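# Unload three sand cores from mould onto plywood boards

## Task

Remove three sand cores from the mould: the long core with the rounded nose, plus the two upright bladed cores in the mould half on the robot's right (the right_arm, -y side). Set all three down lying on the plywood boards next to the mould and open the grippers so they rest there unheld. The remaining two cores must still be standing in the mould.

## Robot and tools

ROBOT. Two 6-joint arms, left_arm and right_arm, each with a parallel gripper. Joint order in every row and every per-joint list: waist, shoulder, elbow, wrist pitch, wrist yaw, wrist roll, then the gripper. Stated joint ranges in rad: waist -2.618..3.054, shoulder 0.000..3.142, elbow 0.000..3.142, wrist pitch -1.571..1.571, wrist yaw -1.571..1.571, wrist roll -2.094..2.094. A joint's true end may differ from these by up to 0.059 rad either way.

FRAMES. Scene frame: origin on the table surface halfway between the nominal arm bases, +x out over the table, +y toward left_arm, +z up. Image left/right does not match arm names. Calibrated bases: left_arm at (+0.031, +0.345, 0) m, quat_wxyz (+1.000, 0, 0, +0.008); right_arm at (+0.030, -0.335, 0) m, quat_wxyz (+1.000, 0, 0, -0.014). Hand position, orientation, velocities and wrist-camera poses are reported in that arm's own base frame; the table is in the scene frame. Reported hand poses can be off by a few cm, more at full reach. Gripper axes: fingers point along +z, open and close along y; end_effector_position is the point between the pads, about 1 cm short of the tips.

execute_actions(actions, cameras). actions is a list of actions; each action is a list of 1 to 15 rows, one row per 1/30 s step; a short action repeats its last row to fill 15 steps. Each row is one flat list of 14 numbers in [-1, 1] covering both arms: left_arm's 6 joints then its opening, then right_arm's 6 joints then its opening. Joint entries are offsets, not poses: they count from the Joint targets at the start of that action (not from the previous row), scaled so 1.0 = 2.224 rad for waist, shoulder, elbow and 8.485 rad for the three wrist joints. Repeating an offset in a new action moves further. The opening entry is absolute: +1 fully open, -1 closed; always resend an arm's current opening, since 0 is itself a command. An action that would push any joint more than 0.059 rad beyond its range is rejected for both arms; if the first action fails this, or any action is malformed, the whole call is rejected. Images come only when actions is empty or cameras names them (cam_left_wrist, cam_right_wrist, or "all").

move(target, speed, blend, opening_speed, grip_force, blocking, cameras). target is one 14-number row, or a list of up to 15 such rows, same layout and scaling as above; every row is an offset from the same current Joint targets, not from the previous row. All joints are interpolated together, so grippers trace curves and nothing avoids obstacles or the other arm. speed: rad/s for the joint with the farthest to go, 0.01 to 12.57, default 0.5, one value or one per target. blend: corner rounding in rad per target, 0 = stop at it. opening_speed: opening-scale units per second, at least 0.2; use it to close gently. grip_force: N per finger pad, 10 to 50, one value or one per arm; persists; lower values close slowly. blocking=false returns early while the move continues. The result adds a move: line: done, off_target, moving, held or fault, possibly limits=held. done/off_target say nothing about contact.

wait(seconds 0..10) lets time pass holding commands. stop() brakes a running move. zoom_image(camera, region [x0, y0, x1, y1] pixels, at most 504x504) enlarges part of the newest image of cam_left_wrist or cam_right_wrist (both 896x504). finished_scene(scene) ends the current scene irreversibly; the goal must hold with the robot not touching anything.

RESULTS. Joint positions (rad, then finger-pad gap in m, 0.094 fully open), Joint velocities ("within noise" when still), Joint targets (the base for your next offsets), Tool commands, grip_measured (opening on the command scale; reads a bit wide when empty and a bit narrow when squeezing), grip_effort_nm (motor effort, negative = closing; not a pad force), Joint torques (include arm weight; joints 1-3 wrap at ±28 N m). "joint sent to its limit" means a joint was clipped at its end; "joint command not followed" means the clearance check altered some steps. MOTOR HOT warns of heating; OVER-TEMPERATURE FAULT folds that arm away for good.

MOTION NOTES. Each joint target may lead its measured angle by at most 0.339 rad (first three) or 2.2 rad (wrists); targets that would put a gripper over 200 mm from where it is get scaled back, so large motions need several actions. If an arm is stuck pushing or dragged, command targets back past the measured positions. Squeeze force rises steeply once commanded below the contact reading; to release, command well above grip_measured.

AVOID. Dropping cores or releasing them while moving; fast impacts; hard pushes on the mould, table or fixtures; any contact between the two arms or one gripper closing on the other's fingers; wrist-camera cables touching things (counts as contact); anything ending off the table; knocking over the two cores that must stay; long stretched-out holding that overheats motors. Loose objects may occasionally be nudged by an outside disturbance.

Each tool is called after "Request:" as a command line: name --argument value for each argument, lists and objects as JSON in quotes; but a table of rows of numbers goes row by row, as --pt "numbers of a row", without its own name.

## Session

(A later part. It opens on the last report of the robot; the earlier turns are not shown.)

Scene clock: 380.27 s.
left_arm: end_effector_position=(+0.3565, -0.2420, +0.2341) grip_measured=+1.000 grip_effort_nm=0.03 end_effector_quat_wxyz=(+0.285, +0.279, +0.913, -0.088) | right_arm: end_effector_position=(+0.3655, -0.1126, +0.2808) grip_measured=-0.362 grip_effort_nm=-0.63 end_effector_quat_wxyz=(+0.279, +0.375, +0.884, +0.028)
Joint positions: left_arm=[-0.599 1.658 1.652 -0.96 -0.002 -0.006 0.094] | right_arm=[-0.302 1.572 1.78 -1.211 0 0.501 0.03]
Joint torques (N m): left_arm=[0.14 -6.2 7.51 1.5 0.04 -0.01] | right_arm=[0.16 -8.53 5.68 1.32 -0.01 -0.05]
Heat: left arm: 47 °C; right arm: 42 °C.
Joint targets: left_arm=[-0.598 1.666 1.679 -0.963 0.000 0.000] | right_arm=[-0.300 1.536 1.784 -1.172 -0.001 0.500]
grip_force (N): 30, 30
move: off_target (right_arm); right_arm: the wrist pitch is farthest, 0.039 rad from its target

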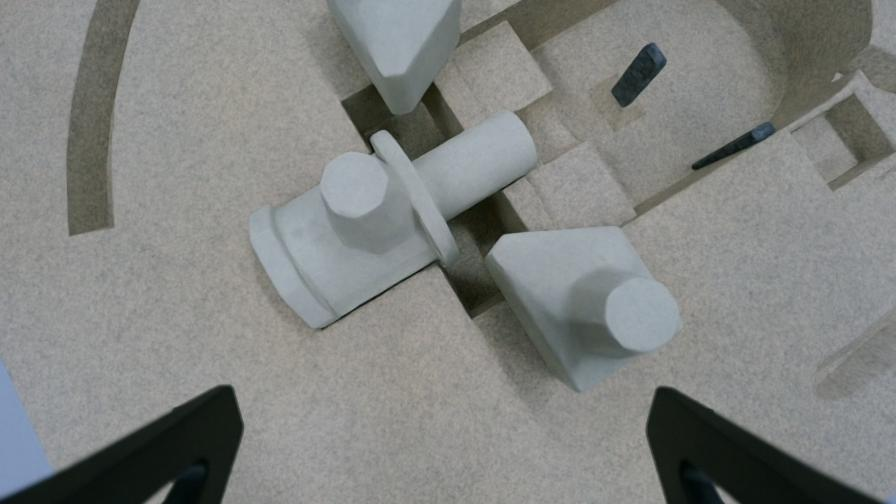

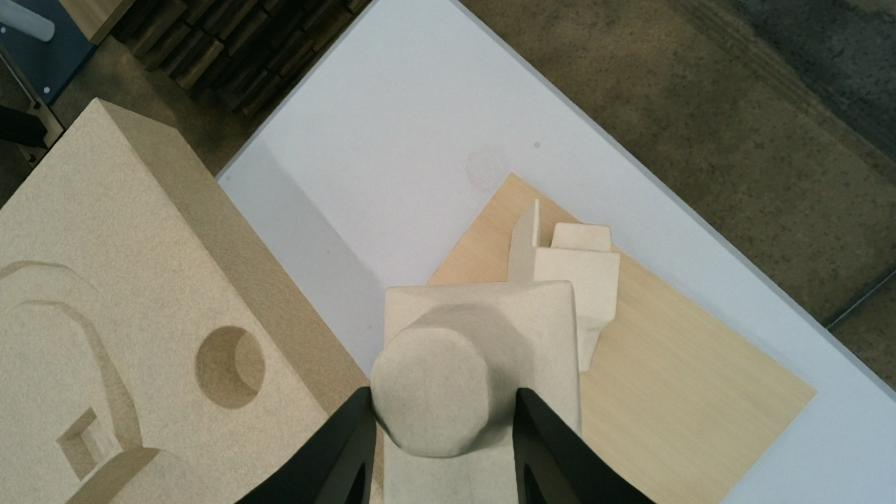

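Request:
move --target '[0.0306,0.0427,0,0.0112,0,0.0766,0.2,0,0,0,0,0,0,-0.6]' --speed 0.5 --cameras '["cam_left_wrist"]'

Scene clock: 395.27 s.
left_arm: end_effector_position=(+0.3924, -0.2320, +0.2082) grip_measured=+0.202 grip_effort_nm=-0.08 end_effector_quat_wxyz=(+0.293, +0.532, +0.794, +0.017) | right_arm: end_effector_position=(+0.3655, -0.1126, +0.2808) grip_measured=-0.362 grip_effort_nm=-0.63 end_effector_quat_wxyz=(+0.279, +0.375, +0.884, +0.028)
Joint positions: left_arm=[-0.537 1.745 1.652 -0.882 -0.002 0.645 0.056] | right_arm=[-0.302 1.572 1.78 -1.211 0 0.501 0.03]
Joint torques (N m): left_arm=[0.55 -6.46 7.56 1.69 0.06 -0.01] | right_arm=[0.14 -8.55 5.67 1.32 -0.01 -0.05]
Heat: left arm: 45 °C; right arm: 42 °C.
Joint targets: left_arm=[-0.530 1.761 1.679 -0.868 0.000 0.650] | right_arm=[-0.300 1.536 1.784 -1.172 -0.001 0.500]
grip_force (N): 30, 30
move: off_target (right_arm); right_arm: the wrist pitch is farthest, 0.039 rad from its target
Images, in order (width x height): cam_left_wrist 896x504.

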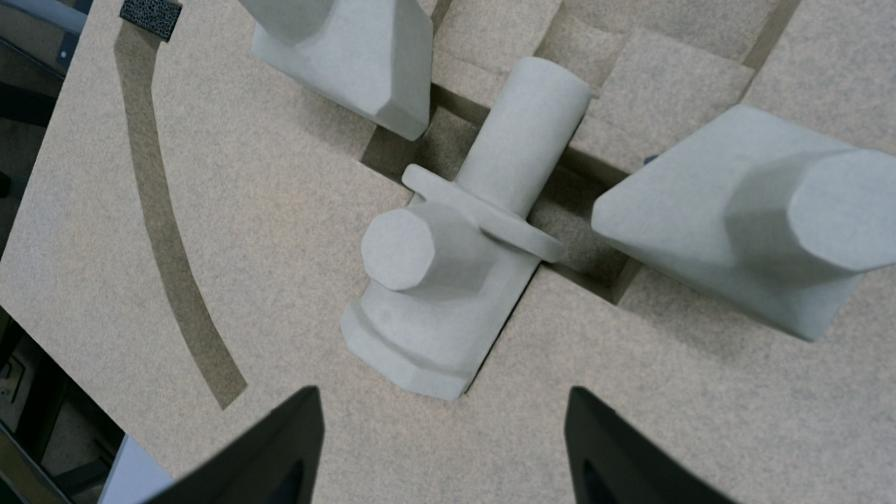

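Request:
move --target '[0,0.0616,-0.0039,0.0172,0,0,0.2,0,0,0,0,0,0,-0.6]' --speed 0.25 --cameras '["cam_left_wrist"]'

Scene clock: 401.63 s.
left_arm: end_effector_position=(+0.4265, -0.2523, +0.1659) grip_measured=+0.202 grip_effort_nm=-0.08 end_effector_quat_wxyz=(+0.296, +0.532, +0.793, +0.017) | right_arm: end_effector_position=(+0.3655, -0.1126, +0.2808) grip_measured=-0.362 grip_effort_nm=-0.63 end_effector_quat_wxyz=(+0.279, +0.375, +0.884, +0.028)
Joint positions: left_arm=[-0.537 1.884 1.654 -0.738 -0.002 0.645 0.056] | right_arm=[-0.302 1.572 1.78 -1.211 0 0.501 0.03]
Joint torques (N m): left_arm=[0.59 -7.86 6.82 1.71 0.04 0] | right_arm=[0.17 -8.54 5.67 1.33 -0.01 -0.05]
Heat: left arm: 44 °C; right arm: 42 °C.
Joint targets: left_arm=[-0.530 1.898 1.670 -0.722 0.000 0.650] | right_arm=[-0.300 1.536 1.784 -1.172 -0.001 0.500]
grip_force (N): 30, 30
move: off_target (right_arm); right_arm: the wrist pitch is farthest, 0.039 rad from its target
Images, in order (width x height): cam_left_wrist 896x504.

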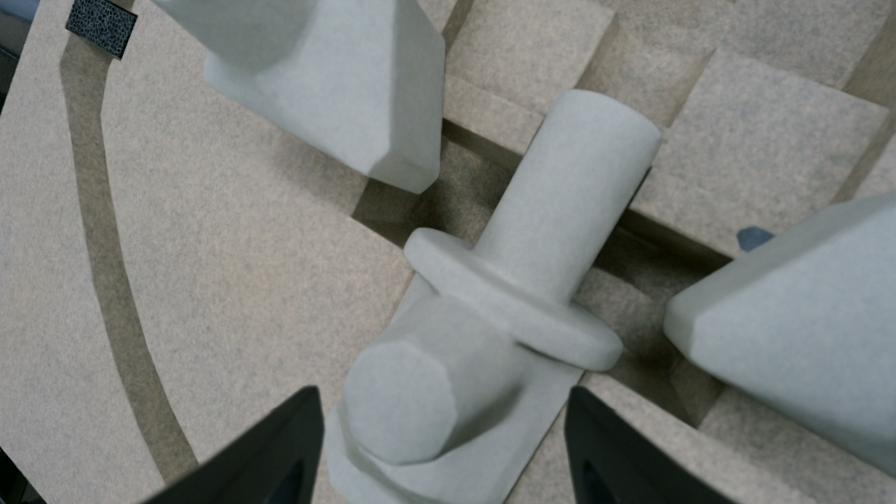

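Request:
move --target '[0.005,0,0,0,0,0,-0.6,0,0,0,0,0,0,-0.6]' --opening_speed 0.5 --speed 0.1 --cameras '["cam_left_wrist"]'

Scene clock: 405.17 s.
left_arm: end_effector_position=(+0.4303, -0.2475, +0.1665) grip_measured=-0.343 grip_effort_nm=-0.61 end_effector_quat_wxyz=(+0.298, +0.527, +0.796, +0.021) | right_arm: end_effector_position=(+0.3655, -0.1126, +0.2808) grip_measured=-0.362 grip_effort_nm=-0.63 end_effector_quat_wxyz=(+0.279, +0.375, +0.884, +0.028)
Joint positions: left_arm=[-0.526 1.884 1.654 -0.734 -0.006 0.645 0.031] | right_arm=[-0.302 1.572 1.78 -1.211 0 0.501 0.03]
Joint torques (N m): left_arm=[0.57 -7.82 6.72 1.68 0.09 -0.01] | right_arm=[0.16 -8.57 5.68 1.32 -0.01 -0.05]
Heat: left arm: 44 °C; right arm: 42 °C.
Joint targets: left_arm=[-0.519 1.898 1.670 -0.722 0.000 0.650] | right_arm=[-0.300 1.536 1.784 -1.172 -0.001 0.500]
grip_force (N): 30, 30
move: off_target (right_arm); right_arm: the wrist pitch is farthest, 0.039 rad from its target
Images, in order (width x height): cam_left_wrist 896x504.

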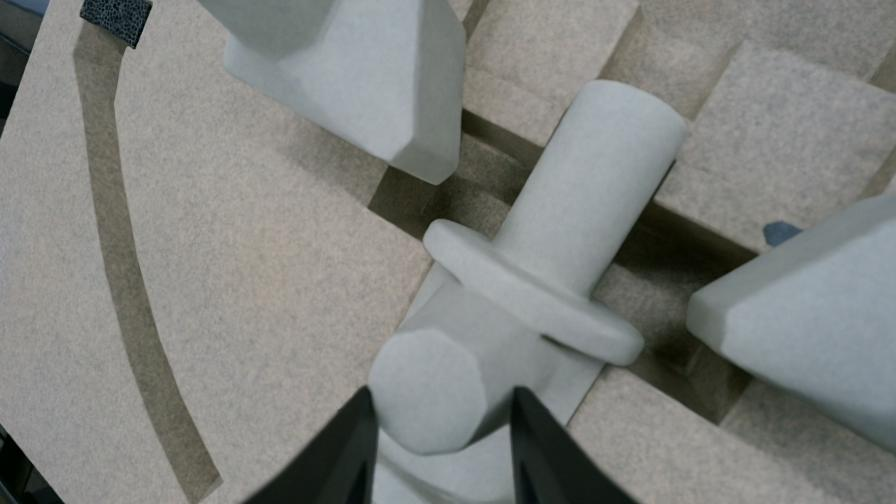

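Request:
move --pt "0 0.0045 0.0634 -0.0154 0 0 -0.6 0 0 0 0 0 0 -0.6" --pt "0 0.0235 0.1628 -0.0365 0 0 -0.6 0 0 0 0 0 0 -0.6" --pt "0 0.0525 0.2631 -0.0552 0 0 -0.6 0 0 0 0 0 0 -0.6" --speed 0.25 --blend 0.03 --cameras '["cam_left_wrist"]'

Scene clock: 412.93 s.
left_arm: end_effector_position=(+0.4205, -0.2374, +0.2360) grip_measured=-0.399 grip_effort_nm=-0.63 end_effector_quat_wxyz=(+0.239, +0.534, +0.811, +0.020) | right_arm: end_effector_position=(+0.3655, -0.1126, +0.2808) grip_measured=-0.362 grip_effort_nm=-0.63 end_effector_quat_wxyz=(+0.279, +0.375, +0.884, +0.028)
Joint positions: left_arm=[-0.519 2.024 2.2 -1.263 -0.009 0.648 0.028] | right_arm=[-0.302 1.572 1.78 -1.211 0 0.501 0.03]
Joint torques (N m): left_arm=[0.06 -10.06 9.47 2.16 0.12 -0.04] | right_arm=[0.14 -8.54 5.67 1.32 -0.01 -0.05]
Heat: left arm: 44 °C; right arm: 42 °C.
Joint targets: left_arm=[-0.519 2.015 2.255 -1.190 0.000 0.650] | right_arm=[-0.300 1.536 1.784 -1.172 -0.001 0.500]
grip_force (N): 30, 30
move: off_target (left_arm, right_arm); left_arm: the wrist pitch is farthest, 0.072 rad from its target; right_arm: the wrist pitch is farthest, 0.039 rad from its target
Images, in order (width x height): cam_left_wrist 896x504.

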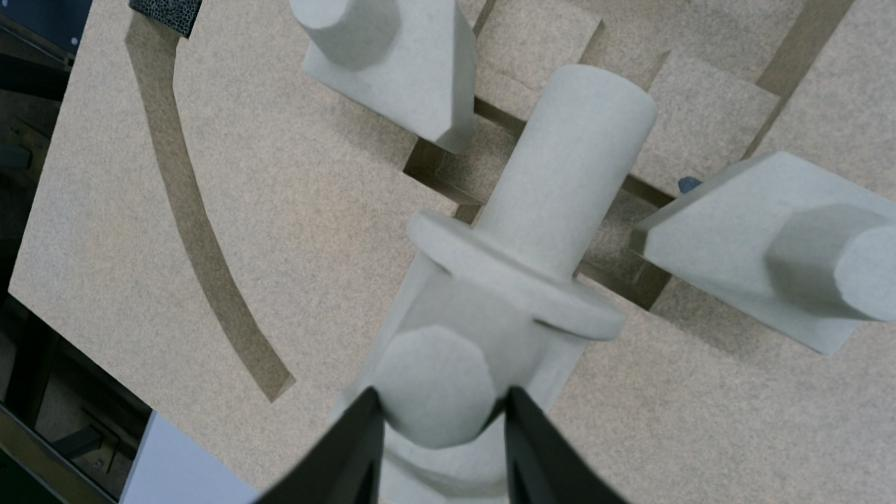

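Request:
move --pt "0 0 0.045 -0.0158 0 0 -0.6 0 0 0 0 0 0 -0.6" --pt "0.18 0 0.045 -0.0158 0 0 -0.6 0 0 0 0 0 0 -0.6" --speed 0.3 --grip_force '[50, 30]' --blend 0.02 --cameras '["cam_left_wrist"]'

Scene clock: 420.70 s.
left_arm: end_effector_position=(+0.4630, -0.0500, +0.2537) grip_measured=-0.419 grip_effort_nm=-1.00 end_effector_quat_wxyz=(+0.214, +0.361, +0.905, +0.064) | right_arm: end_effector_position=(+0.3655, -0.1126, +0.2808) grip_measured=-0.362 grip_effort_nm=-0.63 end_effector_quat_wxyz=(+0.279, +0.375, +0.884, +0.028)
Joint positions: left_arm=[-0.114 2.03 2.304 -1.394 -0.011 0.648 0.027] | right_arm=[-0.302 1.572 1.78 -1.211 0 0.501 0.03]
Joint torques (N m): left_arm=[-0.28 -10.24 8.96 2.08 0.12 -0.03] | right_arm=[0.14 -8.55 5.67 1.32 0 -0.05]
Heat: left arm: 44 °C; right arm: 42 °C.
Joint targets: left_arm=[-0.118 2.015 2.356 -1.324 0.000 0.650] | right_arm=[-0.300 1.536 1.784 -1.172 -0.001 0.500]
grip_force (N): 50, 30
move: off_target (left_arm, right_arm); left_arm: the wrist pitch is farthest, 0.070 rad from its target; right_arm: the wrist pitch is farthest, 0.039 rad from its target
Images, in order (width x height): cam_left_wrist 896x504.

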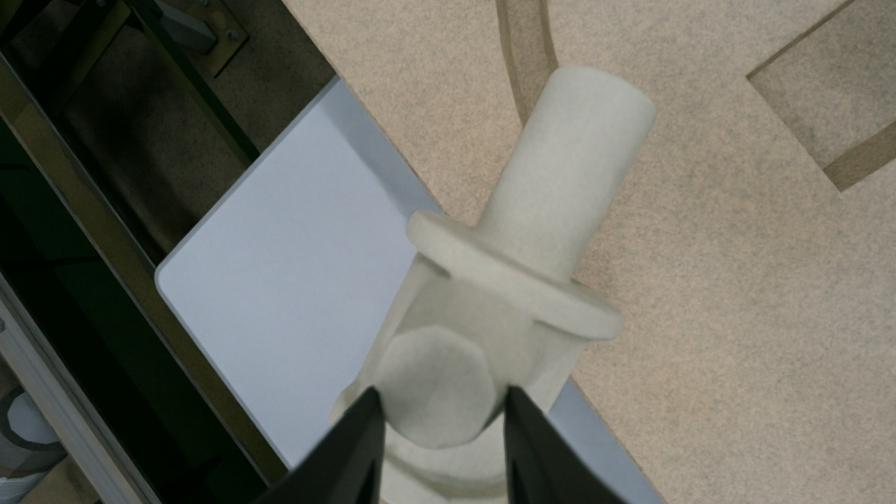

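Request:
move --pt "0.2612 0 0 0 0 0 -0.6 0 0 0 0 0 0 -0.6" --pt "0.2612 -0.4114 -0.5796 0.0606 0 0 -0.6 0 0 0 0 0 0 -0.6" --speed 0.6 --blend 0.1 --cameras '["cam_left_wrist"]'

Scene clock: 431.57 s.
left_arm: end_effector_position=(+0.2613, +0.1351, +0.1812) grip_measured=-0.422 grip_effort_nm=-1.00 end_effector_quat_wxyz=(+0.231, +0.085, +0.958, +0.149) | right_arm: end_effector_position=(+0.3655, -0.1126, +0.2808) grip_measured=-0.362 grip_effort_nm=-0.63 end_effector_quat_wxyz=(+0.279, +0.375, +0.884, +0.028)
Joint positions: left_arm=[0.469 1.15 1.047 -0.912 -0.008 0.648 0.027] | right_arm=[-0.302 1.572 1.78 -1.211 0 0.501 0.03]
Joint torques (N m): left_arm=[-0.32 -6.45 6.9 2.55 0.12 -0.04] | right_arm=[0.16 -8.54 5.68 1.32 -0.02 -0.05]
Heat: left arm: 44 °C; right arm: 42 °C.
Joint targets: left_arm=[0.463 1.100 1.066 -0.810 0.000 0.650] | right_arm=[-0.300 1.536 1.784 -1.172 -0.001 0.500]
grip_force (N): 50, 30
move: off_target (left_arm, right_arm); left_arm: the wrist pitch is farthest, 0.102 rad from its target; right_arm: the wrist pitch is farthest, 0.039 rad from its target
Images, in order (width x height): cam_left_wrist 896x504.

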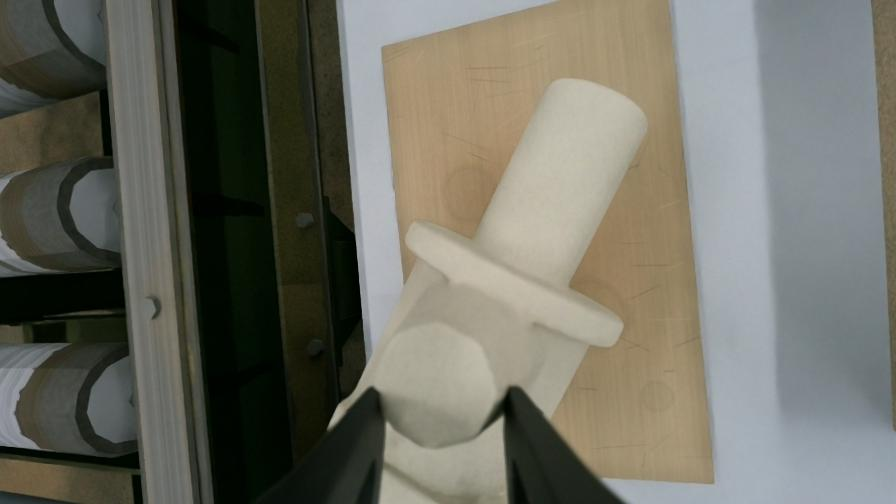

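Request:
move --target '[-0.0418,0.007,-0.055,0.0175,0,0,-0.6,0,0,0,0,0,0,-0.6]' --speed 0.3 --cameras '["cam_left_wrist"]'

Request:
move --target '[0,0.0045,-0.03,0.0085,0,0,-0.6,0,0,0,0,0,0,-0.6]' --speed 0.1 --cameras '["cam_left_wrist"]'

Scene clock: 438.80 s.
left_arm: end_effector_position=(+0.2787, +0.1121, +0.1529) grip_measured=-0.422 grip_effort_nm=-1.00 end_effector_quat_wxyz=(+0.246, +0.129, +0.950, +0.141) | right_arm: end_effector_position=(+0.3655, -0.1126, +0.2808) grip_measured=-0.362 grip_effort_nm=-0.63 end_effector_quat_wxyz=(+0.279, +0.375, +0.884, +0.028)
Joint positions: left_arm=[0.376 1.15 0.924 -0.771 -0.005 0.648 0.027] | right_arm=[-0.302 1.572 1.78 -1.211 0 0.501 0.03]
Joint torques (N m): left_arm=[-0.42 -5.35 6.97 2.68 0.09 -0.04] | right_arm=[0.17 -8.57 5.7 1.32 -0.01 -0.05]
Heat: left arm: 46 °C; right arm: 42 °C.
Joint targets: left_arm=[0.370 1.115 0.944 -0.662 0.000 0.650] | right_arm=[-0.300 1.536 1.784 -1.172 -0.001 0.500]
grip_force (N): 50, 30
move: off_target (left_arm, right_arm); left_arm: the wrist pitch is farthest, 0.109 rad from its target; right_arm: the wrist pitch is farthest, 0.039 rad from its target
Images, in order (width x height): cam_left_wrist 896x504.

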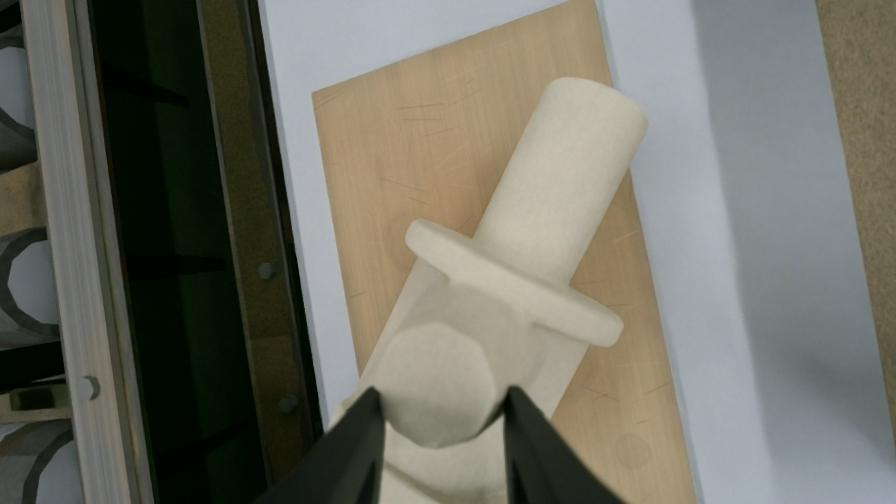

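Scene clock: 440.10 s.
left_arm: end_effector_position=(+0.2794, +0.1124, +0.1371) grip_measured=-0.422 grip_effort_nm=-1.00 end_effector_quat_wxyz=(+0.248, +0.129, +0.950, +0.142) | right_arm: end_effector_position=(+0.3655, -0.1126, +0.2808) grip_measured=-0.362 grip_effort_nm=-0.63 end_effector_quat_wxyz=(+0.279, +0.375, +0.884, +0.028)
Joint positions: left_arm=[0.376 1.15 0.859 -0.701 -0.005 0.648 0.027] | right_arm=[-0.302 1.572 1.78 -1.211 0 0.501 0.03]
Joint torques (N m): left_arm=[-0.42 -4.59 6.91 2.72 0.1 -0.06] | right_arm=[0.14 -8.55 5.7 1.33 0 -0.05]
Heat: left arm: 46 °C; right arm: 42 °C.
Joint targets: left_arm=[0.370 1.125 0.877 -0.589 0.000 0.650] | right_arm=[-0.300 1.536 1.784 -1.172 -0.001 0.500]
grip_force (N): 50, 30
move: off_target (left_arm, right_arm); left_arm: the wrist pitch is farthest, 0.111 rad from its target; right_arm: the wrist pitch is farthest, 0.039 rad from its target
Images, in order (width x height): cam_left_wrist 896x504.

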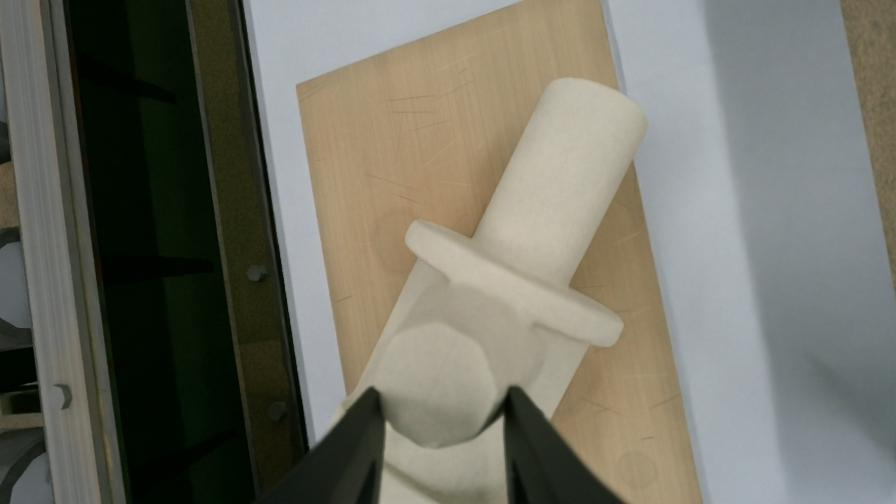

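Request:
move --target '[0,0.0045,-0.025,0.006,0,0,-0.6,0,0,0,0,0,0,-0.6]' --speed 0.1 --cameras '["cam_left_wrist"]'

Request:
move --target '[0,0.0045,-0.02,0.005,0,0,-0.6,0,0,0,0,0,0,-0.6]' --speed 0.1 --cameras '["cam_left_wrist"]'

Scene clock: 444.03 s.
left_arm: end_effector_position=(+0.2840, +0.1129, +0.1305) grip_measured=-0.422 grip_effort_nm=-1.00 end_effector_quat_wxyz=(+0.260, +0.130, +0.946, +0.145) | right_arm: end_effector_position=(+0.3655, -0.1126, +0.2808) grip_measured=-0.362 grip_effort_nm=-0.63 end_effector_quat_wxyz=(+0.279, +0.375, +0.884, +0.028)
Joint positions: left_arm=[0.376 1.15 0.819 -0.636 0.001 0.648 0.027] | right_arm=[-0.302 1.572 1.78 -1.211 0 0.501 0.03]
Joint torques (N m): left_arm=[-0.44 -3.77 5.56 2.6 0.04 -0.04] | right_arm=[0.16 -8.57 5.65 1.32 -0.01 -0.04]
Heat: left arm: 47 °C; right arm: 42 °C.
Joint targets: left_arm=[0.370 1.135 0.822 -0.539 0.000 0.650] | right_arm=[-0.300 1.536 1.784 -1.172 -0.001 0.500]
grip_force (N): 50, 30
move: off_target (left_arm, right_arm); left_arm: the wrist pitch is farthest, 0.098 rad from its target; right_arm: the wrist pitch is farthest, 0.039 rad from its target
Images, in order (width x height): cam_left_wrist 896x504.

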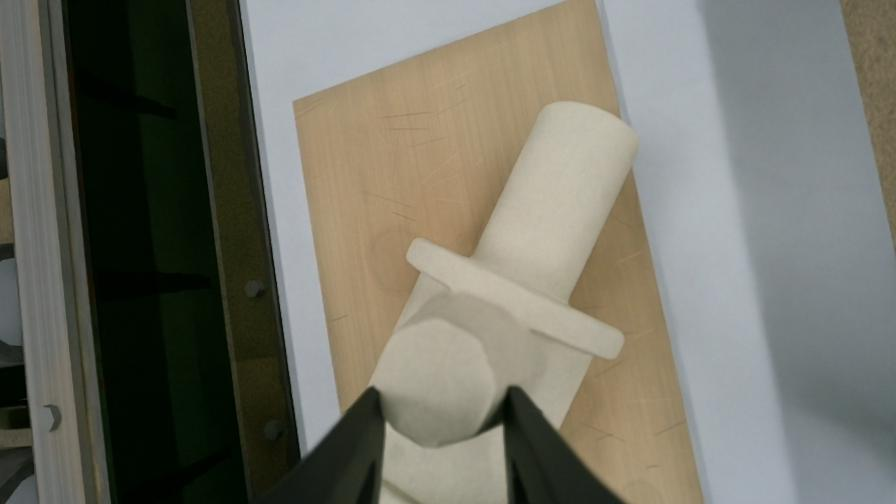

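Scene clock: 444.97 s.
left_arm: end_effector_position=(+0.2931, +0.1130, +0.1303) grip_measured=-0.426 grip_effort_nm=-1.00 end_effector_quat_wxyz=(+0.283, +0.132, +0.938, +0.149) | right_arm: end_effector_position=(+0.3655, -0.1126, +0.2808) grip_measured=-0.362 grip_effort_nm=-0.63 end_effector_quat_wxyz=(+0.279, +0.375, +0.884, +0.028)
Joint positions: left_arm=[0.376 1.15 0.792 -0.563 0.019 0.648 0.027] | right_arm=[-0.302 1.572 1.78 -1.211 0 0.501 0.03]
Joint torques (N m): left_arm=[-0.4 -3.14 4.29 2.34 -0.18 -0.03] | right_arm=[0.17 -8.57 5.65 1.32 0 -0.06]
Heat: left arm: 47 °C; right arm: 42 °C.
Joint targets: left_arm=[0.370 1.145 0.777 -0.496 0.000 0.650] | right_arm=[-0.300 1.536 1.784 -1.172 -0.001 0.500]
grip_force (N): 50, 30
move: off_target (left_arm, right_arm); left_arm: the wrist pitch is farthest, 0.066 rad from its target; right_arm: the wrist pitch is farthest, 0.039 rad from its target
Images, in order (width x height): cam_left_wrist 896x504.

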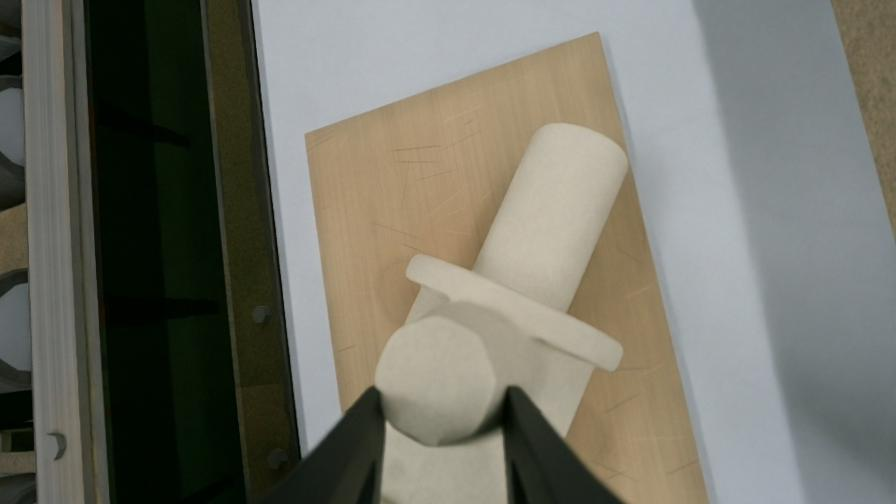

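Request:
move --target '[0,0.018,0,0,0,0,-0.6,0,0,0,0,0,0,-0.6]' --speed 0.1 --cameras '["cam_left_wrist"]'

Request:
move --target '[0,0,0,0,0,0,0.2,0,0,0,0,0,0,-0.6]' --opening_speed 0.3 --cameras '["cam_left_wrist"]'

Scene clock: 448.73 s.
left_arm: end_effector_position=(+0.2961, +0.1124, +0.1300) grip_measured=-0.429 grip_effort_nm=-0.99 end_effector_quat_wxyz=(+0.287, +0.133, +0.937, +0.146) | right_arm: end_effector_position=(+0.3655, -0.1126, +0.2808) grip_measured=-0.362 grip_effort_nm=-0.63 end_effector_quat_wxyz=(+0.279, +0.375, +0.884, +0.028)
Joint positions: left_arm=[0.376 1.157 0.791 -0.55 0.028 0.647 0.027] | right_arm=[-0.302 1.572 1.78 -1.211 0 0.501 0.03]
Joint torques (N m): left_arm=[-0.38 -0.84 4.26 2.19 -0.29 -0.03] | right_arm=[0.16 -8.54 5.65 1.32 -0.01 -0.05]
Heat: left arm: 47 °C; right arm: 42 °C.
Joint targets: left_arm=[0.370 1.186 0.777 -0.496 0.000 0.650] | right_arm=[-0.300 1.536 1.784 -1.172 -0.001 0.500]
grip_force (N): 50, 30
move: off_target (left_arm, right_arm); left_arm: the wrist pitch is farthest, 0.054 rad from its target; right_arm: the wrist pitch is farthest, 0.039 rad from its target
Images, in order (width x height): cam_left_wrist 896x504.

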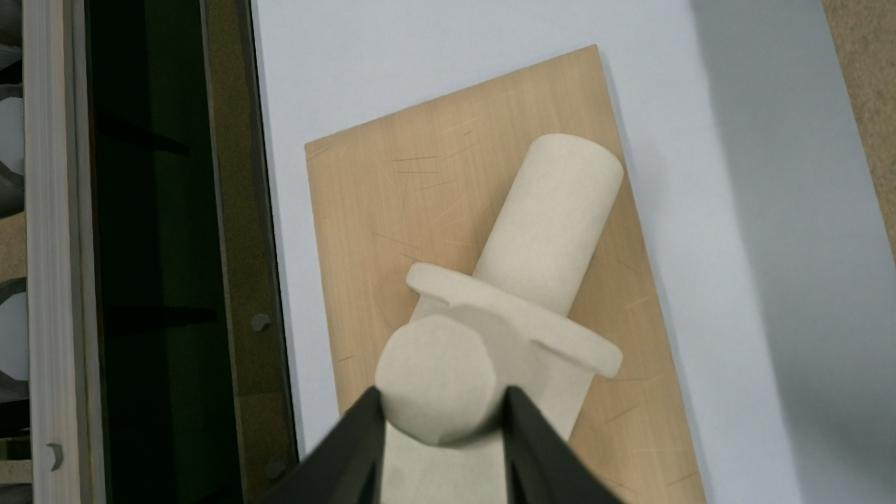

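Scene clock: 451.60 s.
left_arm: end_effector_position=(+0.2994, +0.1197, +0.1265) grip_measured=+0.198 grip_effort_nm=0.14 end_effector_quat_wxyz=(+0.283, +0.128, +0.937, +0.161) | right_arm: end_effector_position=(+0.3655, -0.1126, +0.2808) grip_measured=-0.362 grip_effort_nm=-0.63 end_effector_quat_wxyz=(+0.279, +0.375, +0.884, +0.028)
Joint positions: left_arm=[0.375 1.178 0.784 -0.514 -0.004 0.648 0.056] | right_arm=[-0.302 1.572 1.78 -1.211 0 0.501 0.03]
Joint torques (N m): left_arm=[-0.38 -2.55 4.83 1.83 0.07 -0.03] | right_arm=[0.16 -8.54 5.7 1.32 -0.01 -0.04]
Heat: left arm: 46 °C; right arm: 42 °C.
Joint targets: left_arm=[0.370 1.185 0.777 -0.496 0.000 0.650] | right_arm=[-0.300 1.536 1.784 -1.172 -0.001 0.500]
grip_force (N): 50, 30
move: off_target (right_arm); right_arm: the wrist pitch is farthest, 0.039 rad from its target
Images, in order (width x height): cam_left_wrist 896x504.

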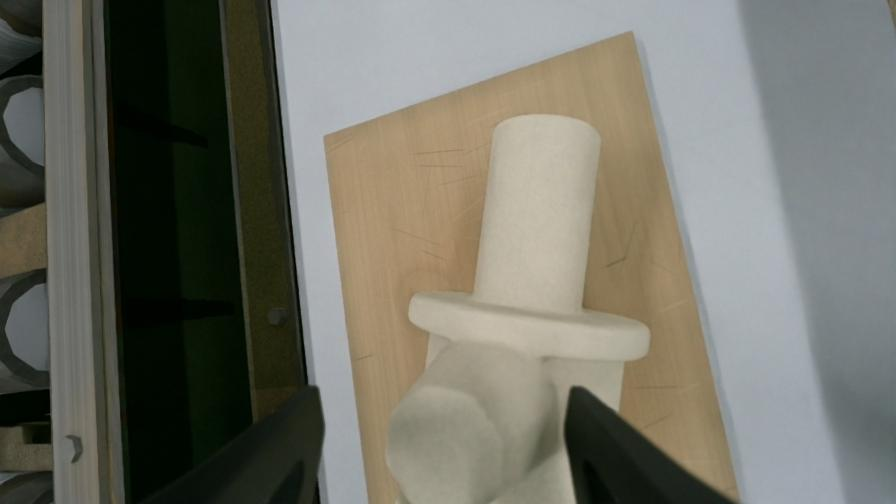

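Request:
move --target '[0,-0.03,0.1348,-0.03,0,0,1,0,0,0,0,0,0,-0.6]' --speed 0.4 --cameras '["all"]'

Scene clock: 461.57 s.
left_arm: end_effector_position=(+0.3037, +0.1214, +0.2142) grip_measured=+0.998 grip_effort_nm=0.14 end_effector_quat_wxyz=(+0.316, +0.126, +0.923, +0.180) | right_arm: end_effector_position=(+0.3655, -0.1126, +0.2808) grip_measured=-0.362 grip_effort_nm=-0.63 end_effector_quat_wxyz=(+0.279, +0.375, +0.884, +0.028)
Joint positions: left_arm=[0.375 1.134 1.056 -0.748 -0.004 0.648 0.094] | right_arm=[-0.302 1.572 1.78 -1.211 0 0.501 0.03]
Joint torques (N m): left_arm=[-0.35 -3.84 7.31 1.7 0.05 -0.01] | right_arm=[0.17 -8.58 5.65 1.33 -0.02 -0.04]
Heat: left arm: 46 °C; right arm: 42 °C.
Joint targets: left_arm=[0.370 1.119 1.077 -0.751 0.000 0.650] | right_arm=[-0.300 1.536 1.784 -1.172 -0.001 0.500]
grip_force (N): 50, 30
move: off_target (right_arm); right_arm: the wrist pitch is farthest, 0.039 rad from its target

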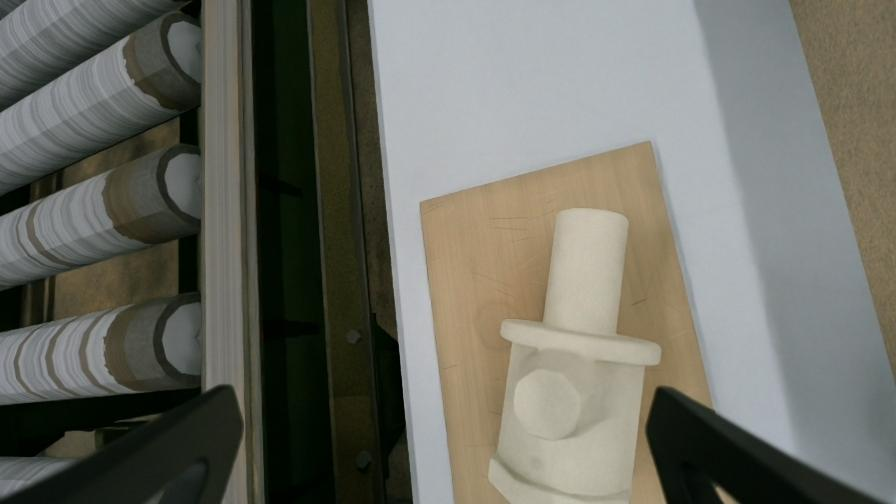

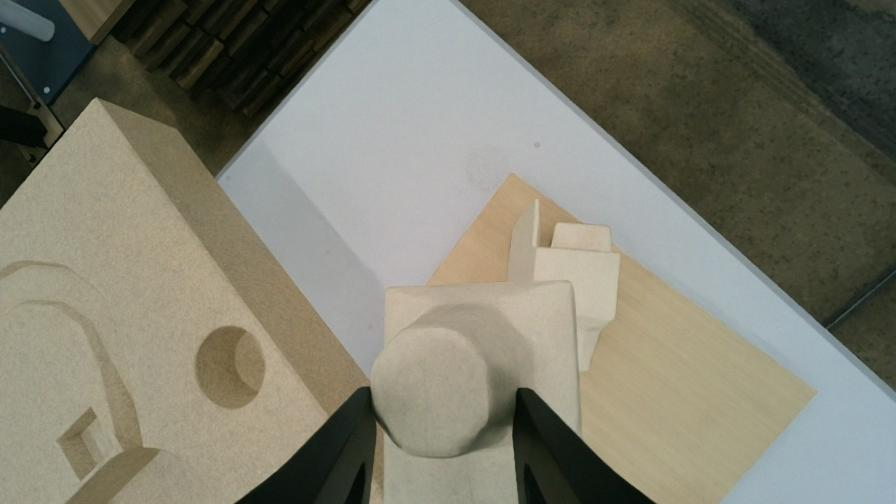

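Request:
move --pt "0 0 0 0 0 0 1 -0.054 -0.3161 -0.4726 0.0931 0 -0.2955 -0.6" --pt "0 0 0 0 0 0 1 -0.054 -0.3856 -0.6745 0.1261 0 -0.2955 -0.6" --speed 0.7 --blend 0.05 --cameras '["cam_right_wrist"]'

Scene clock: 481.00 s.
left_arm: end_effector_position=(+0.3036, +0.1214, +0.2141) grip_measured=+0.998 grip_effort_nm=0.15 end_effector_quat_wxyz=(+0.316, +0.126, +0.923, +0.179) | right_arm: end_effector_position=(+0.2463, -0.1070, +0.0932) grip_measured=-0.366 grip_effort_nm=-0.63 end_effector_quat_wxyz=(-0.161, +0.636, -0.625, +0.424)
Joint positions: left_arm=[0.375 1.134 1.056 -0.748 -0.004 0.648 0.094] | right_arm=[-0.413 0.703 0.27 -0.198 0.002 -2.001 0.03]
Joint torques (N m): left_arm=[-0.32 -3.93 7.17 1.69 0.08 -0.03] | right_arm=[-0.62 -2.13 7.32 2.26 -0.03 -0.11]
Heat: left arm: 43 °C; right arm: 43 °C.
Joint targets: left_arm=[0.370 1.119 1.077 -0.751 0.000 0.650] | right_arm=[-0.420 0.679 0.284 -0.102 0.000 -2.007]
grip_force (N): 50, 30
move: off_target (right_arm); right_arm: the wrist pitch is farthest, 0.096 rad from its target
Images, in order (width x height): cam_right_wrist 896x504.

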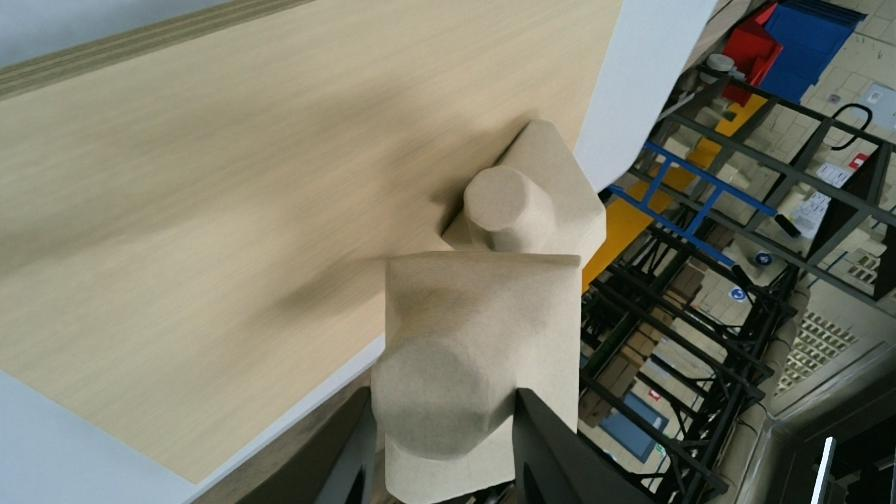

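Request:
move --target '[0,0,0,0,0,0,1,0,0.0247,-0.0701,0.0246,0,0,-0.6]' --speed 0.12 --cameras '["cam_right_wrist"]'

Scene clock: 486.33 s.
left_arm: end_effector_position=(+0.3036, +0.1214, +0.2141) grip_measured=+0.998 grip_effort_nm=0.15 end_effector_quat_wxyz=(+0.316, +0.126, +0.923, +0.179) | right_arm: end_effector_position=(+0.2469, -0.1078, +0.0676) grip_measured=-0.366 grip_effort_nm=-0.63 end_effector_quat_wxyz=(-0.168, +0.627, -0.617, +0.445)
Joint positions: left_arm=[0.375 1.134 1.056 -0.748 -0.004 0.648 0.094] | right_arm=[-0.413 0.737 0.127 0.031 0.004 -2.001 0.03]
Joint torques (N m): left_arm=[-0.39 -3.82 7.25 1.7 0.07 -0.04] | right_arm=[-0.62 -0.36 6.13 2.07 -0.06 -0.11]
Heat: left arm: 43 °C; right arm: 44 °C.
Joint targets: left_arm=[0.370 1.119 1.077 -0.751 0.000 0.650] | right_arm=[-0.420 0.734 0.128 0.106 -0.001 -2.007]
grip_force (N): 50, 30
move: off_target (right_arm); right_arm: the wrist pitch is farthest, 0.076 rad from its target
Images, in order (width x height): cam_right_wrist 896x504.

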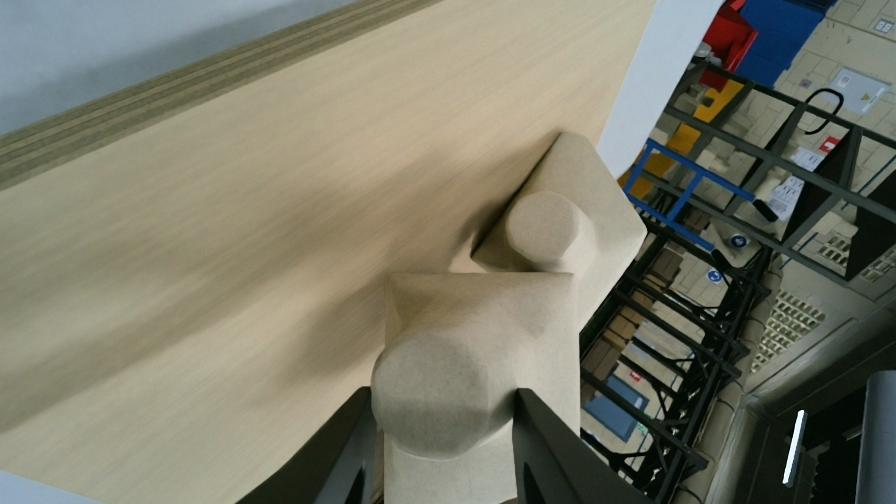

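Request:
move --target '[0,0,0,0,0,0,1,0,0.004,-0.012,-0.0050,0,0,-0.6]' --speed 0.1 --cameras '["cam_right_wrist"]'

Request:
move --target '[0,0,0,0,0,0,1,0,0.004,-0.006,-0.0040,0,0,-0.6]' --speed 0.1 --cameras '["cam_right_wrist"]'

Scene clock: 491.60 s.
left_arm: end_effector_position=(+0.3036, +0.1214, +0.2141) grip_measured=+0.998 grip_effort_nm=0.15 end_effector_quat_wxyz=(+0.316, +0.126, +0.923, +0.179) | right_arm: end_effector_position=(+0.2453, -0.1074, +0.0631) grip_measured=-0.366 grip_effort_nm=-0.63 end_effector_quat_wxyz=(-0.167, +0.627, -0.618, +0.444)
Joint positions: left_arm=[0.375 1.134 1.056 -0.748 -0.004 0.648 0.094] | right_arm=[-0.413 0.74 0.111 0.046 0.005 -2.001 0.03]
Joint torques (N m): left_arm=[-0.36 -3.89 7.27 1.71 0.09 -0.07] | right_arm=[-0.59 0.03 5.31 1.56 -0.06 -0.11]
Heat: left arm: 42 °C; right arm: 45 °C.
Joint targets: left_arm=[0.370 1.119 1.077 -0.751 0.000 0.650] | right_arm=[-0.420 0.742 0.101 0.064 -0.001 -2.007]
grip_force (N): 50, 30
move: done
Images, in order (width x height): cam_right_wrist 896x504.

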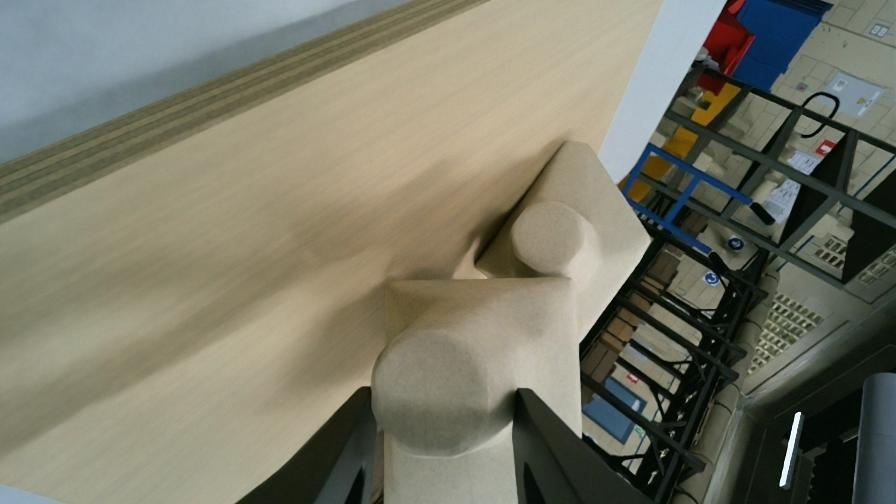

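Scene clock: 492.30 s.
left_arm: end_effector_position=(+0.3036, +0.1214, +0.2141) grip_measured=+0.998 grip_effort_nm=0.15 end_effector_quat_wxyz=(+0.316, +0.126, +0.923, +0.179) | right_arm: end_effector_position=(+0.2446, -0.1064, +0.0600) grip_measured=-0.366 grip_effort_nm=-0.63 end_effector_quat_wxyz=(-0.167, +0.629, -0.619, +0.441)
Joint positions: left_arm=[0.375 1.134 1.056 -0.748 -0.004 0.648 0.094] | right_arm=[-0.413 0.746 0.105 0.052 0.002 -2.001 0.03]
Joint torques (N m): left_arm=[-0.4 -3.84 7.21 1.72 0.04 -0.02] | right_arm=[-0.59 0.31 4.75 1.19 -0.03 -0.12]
Heat: left arm: 42 °C; right arm: 45 °C.
Joint targets: left_arm=[0.370 1.119 1.077 -0.751 0.000 0.650] | right_arm=[-0.420 0.751 0.088 0.030 0.000 -2.007]
grip_force (N): 50, 30
move: done
Images, in order (width x height): cam_right_wrist 896x504.

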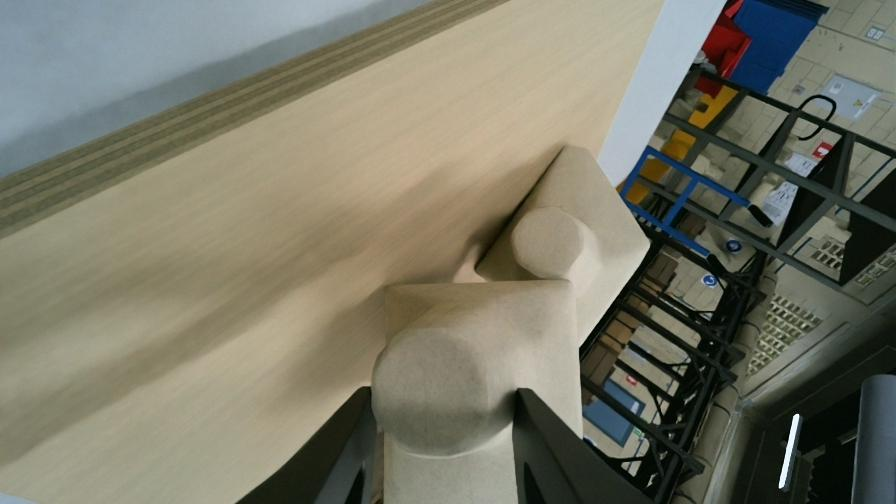

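Request:
move --target '[0,0,0,0,0,0,1,0,0.004,0,-0.0070,0,0,-0.6]' --speed 0.1 --cameras '["cam_right_wrist"]'

Request:
move --target '[0,0,0,0,0,0,1,0,0.004,0,-0.0060,0,0,-0.6]' --speed 0.1 --cameras '["cam_right_wrist"]'

Scene clock: 496.23 s.
left_arm: end_effector_position=(+0.3036, +0.1214, +0.2141) grip_measured=+0.998 grip_effort_nm=0.14 end_effector_quat_wxyz=(+0.316, +0.126, +0.923, +0.179) | right_arm: end_effector_position=(+0.2442, -0.1056, +0.0583) grip_measured=-0.366 grip_effort_nm=-0.63 end_effector_quat_wxyz=(-0.167, +0.631, -0.619, +0.437)
Joint positions: left_arm=[0.375 1.134 1.056 -0.748 -0.004 0.648 0.094] | right_arm=[-0.413 0.751 0.105 0.049 -0.001 -2.001 0.03]
Joint torques (N m): left_arm=[-0.43 -3.81 7.25 1.71 0.06 -0.04] | right_arm=[-0.61 0.68 4.75 0.69 0.01 -0.11]
Heat: left arm: 42 °C; right arm: 44 °C.
Joint targets: left_arm=[0.370 1.119 1.077 -0.751 0.000 0.650] | right_arm=[-0.420 0.760 0.088 -0.029 -0.001 -2.008]
grip_force (N): 50, 30
move: off_target (right_arm); right_arm: the wrist pitch is farthest, 0.078 rad from its target
Images, in order (width x height): cam_right_wrist 896x504.

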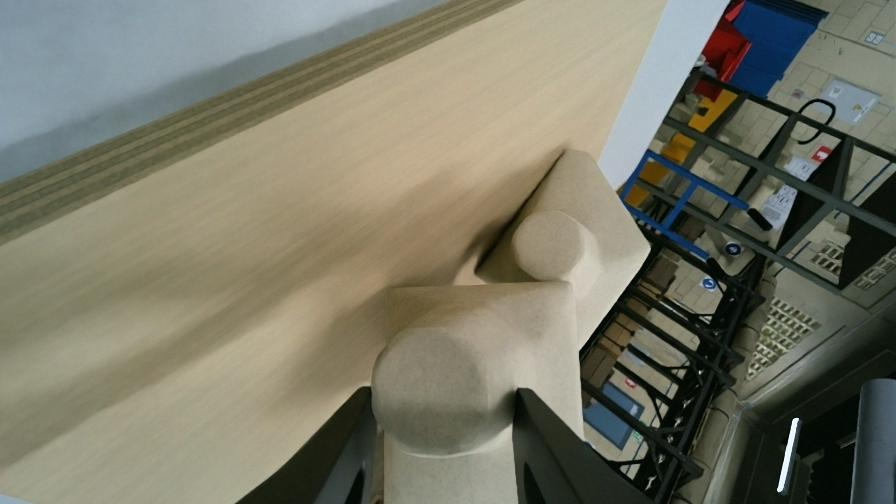

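Scene clock: 496.97 s.
left_arm: end_effector_position=(+0.3036, +0.1214, +0.2141) grip_measured=+0.998 grip_effort_nm=0.15 end_effector_quat_wxyz=(+0.316, +0.126, +0.923, +0.179) | right_arm: end_effector_position=(+0.2437, -0.1038, +0.0562) grip_measured=-0.366 grip_effort_nm=-0.63 end_effector_quat_wxyz=(-0.168, +0.635, -0.618, +0.432)
Joint positions: left_arm=[0.375 1.134 1.056 -0.748 -0.004 0.648 0.094] | right_arm=[-0.413 0.754 0.105 0.042 -0.01 -2.006 0.03]
Joint torques (N m): left_arm=[-0.47 -3.84 7.12 1.73 0.06 -0.02] | right_arm=[-0.61 1.16 4.74 0.27 0.09 -0.07]
Heat: left arm: 42 °C; right arm: 44 °C.
Joint targets: left_arm=[0.370 1.119 1.077 -0.751 0.000 0.650] | right_arm=[-0.420 0.769 0.088 -0.080 -0.001 -2.007]
grip_force (N): 50, 30
move: off_target (right_arm); right_arm: the wrist pitch is farthest, 0.122 rad from its target
Images, in order (width x height): cam_right_wrist 896x504.

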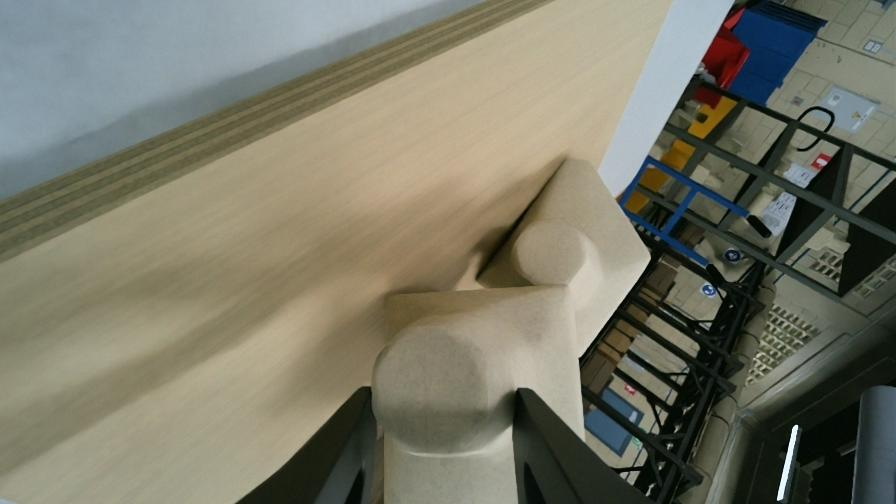

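Request:
move --target '[0,0,0,0,0,0,1,0,0,0,0.003,0,0,-0.15]' --opening_speed 0.2 --cameras '["cam_right_wrist"]'

Scene clock: 501.47 s.
left_arm: end_effector_position=(+0.3036, +0.1214, +0.2141) grip_measured=+0.998 grip_effort_nm=0.15 end_effector_quat_wxyz=(+0.316, +0.126, +0.923, +0.179) | right_arm: end_effector_position=(+0.2418, -0.1024, +0.0526) grip_measured=-0.152 grip_effort_nm=0.16 end_effector_quat_wxyz=(-0.166, +0.639, -0.620, +0.425)
Joint positions: left_arm=[0.375 1.134 1.056 -0.748 -0.004 0.648 0.094] | right_arm=[-0.413 0.756 0.105 0.027 -0.012 -2.007 0.04]
Joint torques (N m): left_arm=[-0.35 -3.9 7.17 1.71 0.06 -0.05] | right_arm=[-0.58 0.99 4.72 0.63 0.1 -0.04]
Heat: left arm: 42 °C; right arm: 43 °C.
Joint targets: left_arm=[0.370 1.119 1.077 -0.751 0.000 0.650] | right_arm=[-0.420 0.769 0.088 -0.055 -0.001 -2.007]
grip_force (N): 50, 30
move: off_target (right_arm); right_arm: the wrist pitch is farthest, 0.082 rad from its target
Images, in order (width x height): cam_right_wrist 896x504.

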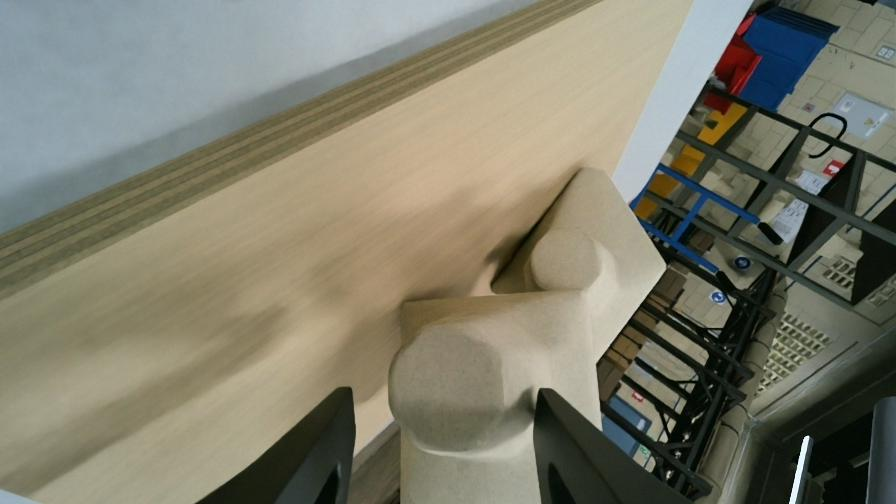

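Request:
move --pt "0 0 0 0 0 0 1 0 -0.0596 0.1281 -0.0567 0 0 -0.1" --pt "0 0 0 0 0 0 1 0 0 0.28 -0.07 0 0 0.5" --speed 0.25 --cameras '["cam_right_wrist"]'

Request:
finished_scene --scene 1

Scene clock: 512.23 s.
left_arm: end_effector_position=(+0.3036, +0.1214, +0.2141) grip_measured=+0.998 grip_effort_nm=0.14 end_effector_quat_wxyz=(+0.316, +0.126, +0.923, +0.179) | right_arm: end_effector_position=(+0.2454, -0.1083, +0.1763) grip_measured=+0.497 grip_effort_nm=0.18 end_effector_quat_wxyz=(-0.143, +0.649, -0.637, +0.389)
Joint positions: left_arm=[0.375 1.134 1.056 -0.748 -0.004 0.648 0.094] | right_arm=[-0.415 0.767 0.682 -0.631 0.006 -2.007 0.07]
Joint torques (N m): left_arm=[-0.42 -3.97 7.27 1.72 0.06 -0.04] | right_arm=[-0.4 -0.18 8.47 1.12 -0.07 -0.04]
Heat: left arm: 41 °C; right arm: 42 °C.
Joint targets: left_arm=[0.370 1.119 1.077 -0.751 0.000 0.650] | right_arm=[-0.420 0.769 0.711 -0.649 -0.001 -2.007]
grip_force (N): 50, 30
move: done
Images, in order (width x height): cam_right_wrist 896x504.

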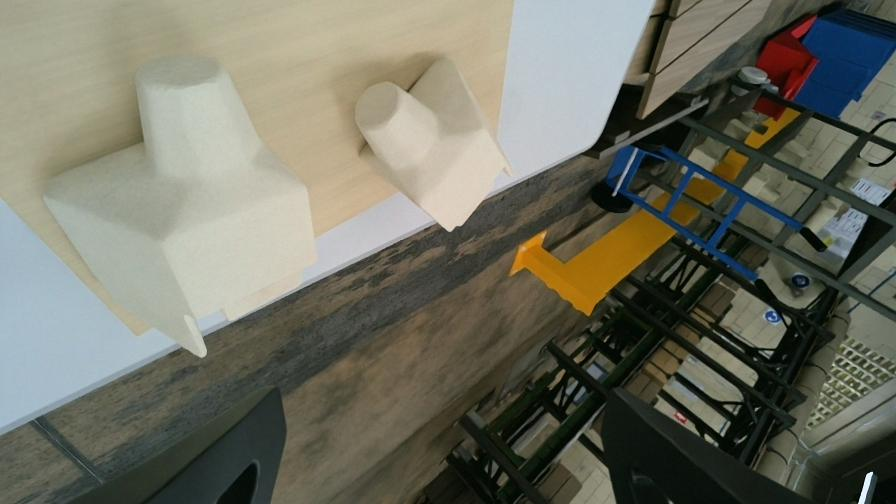

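The scene is finished: the task was done.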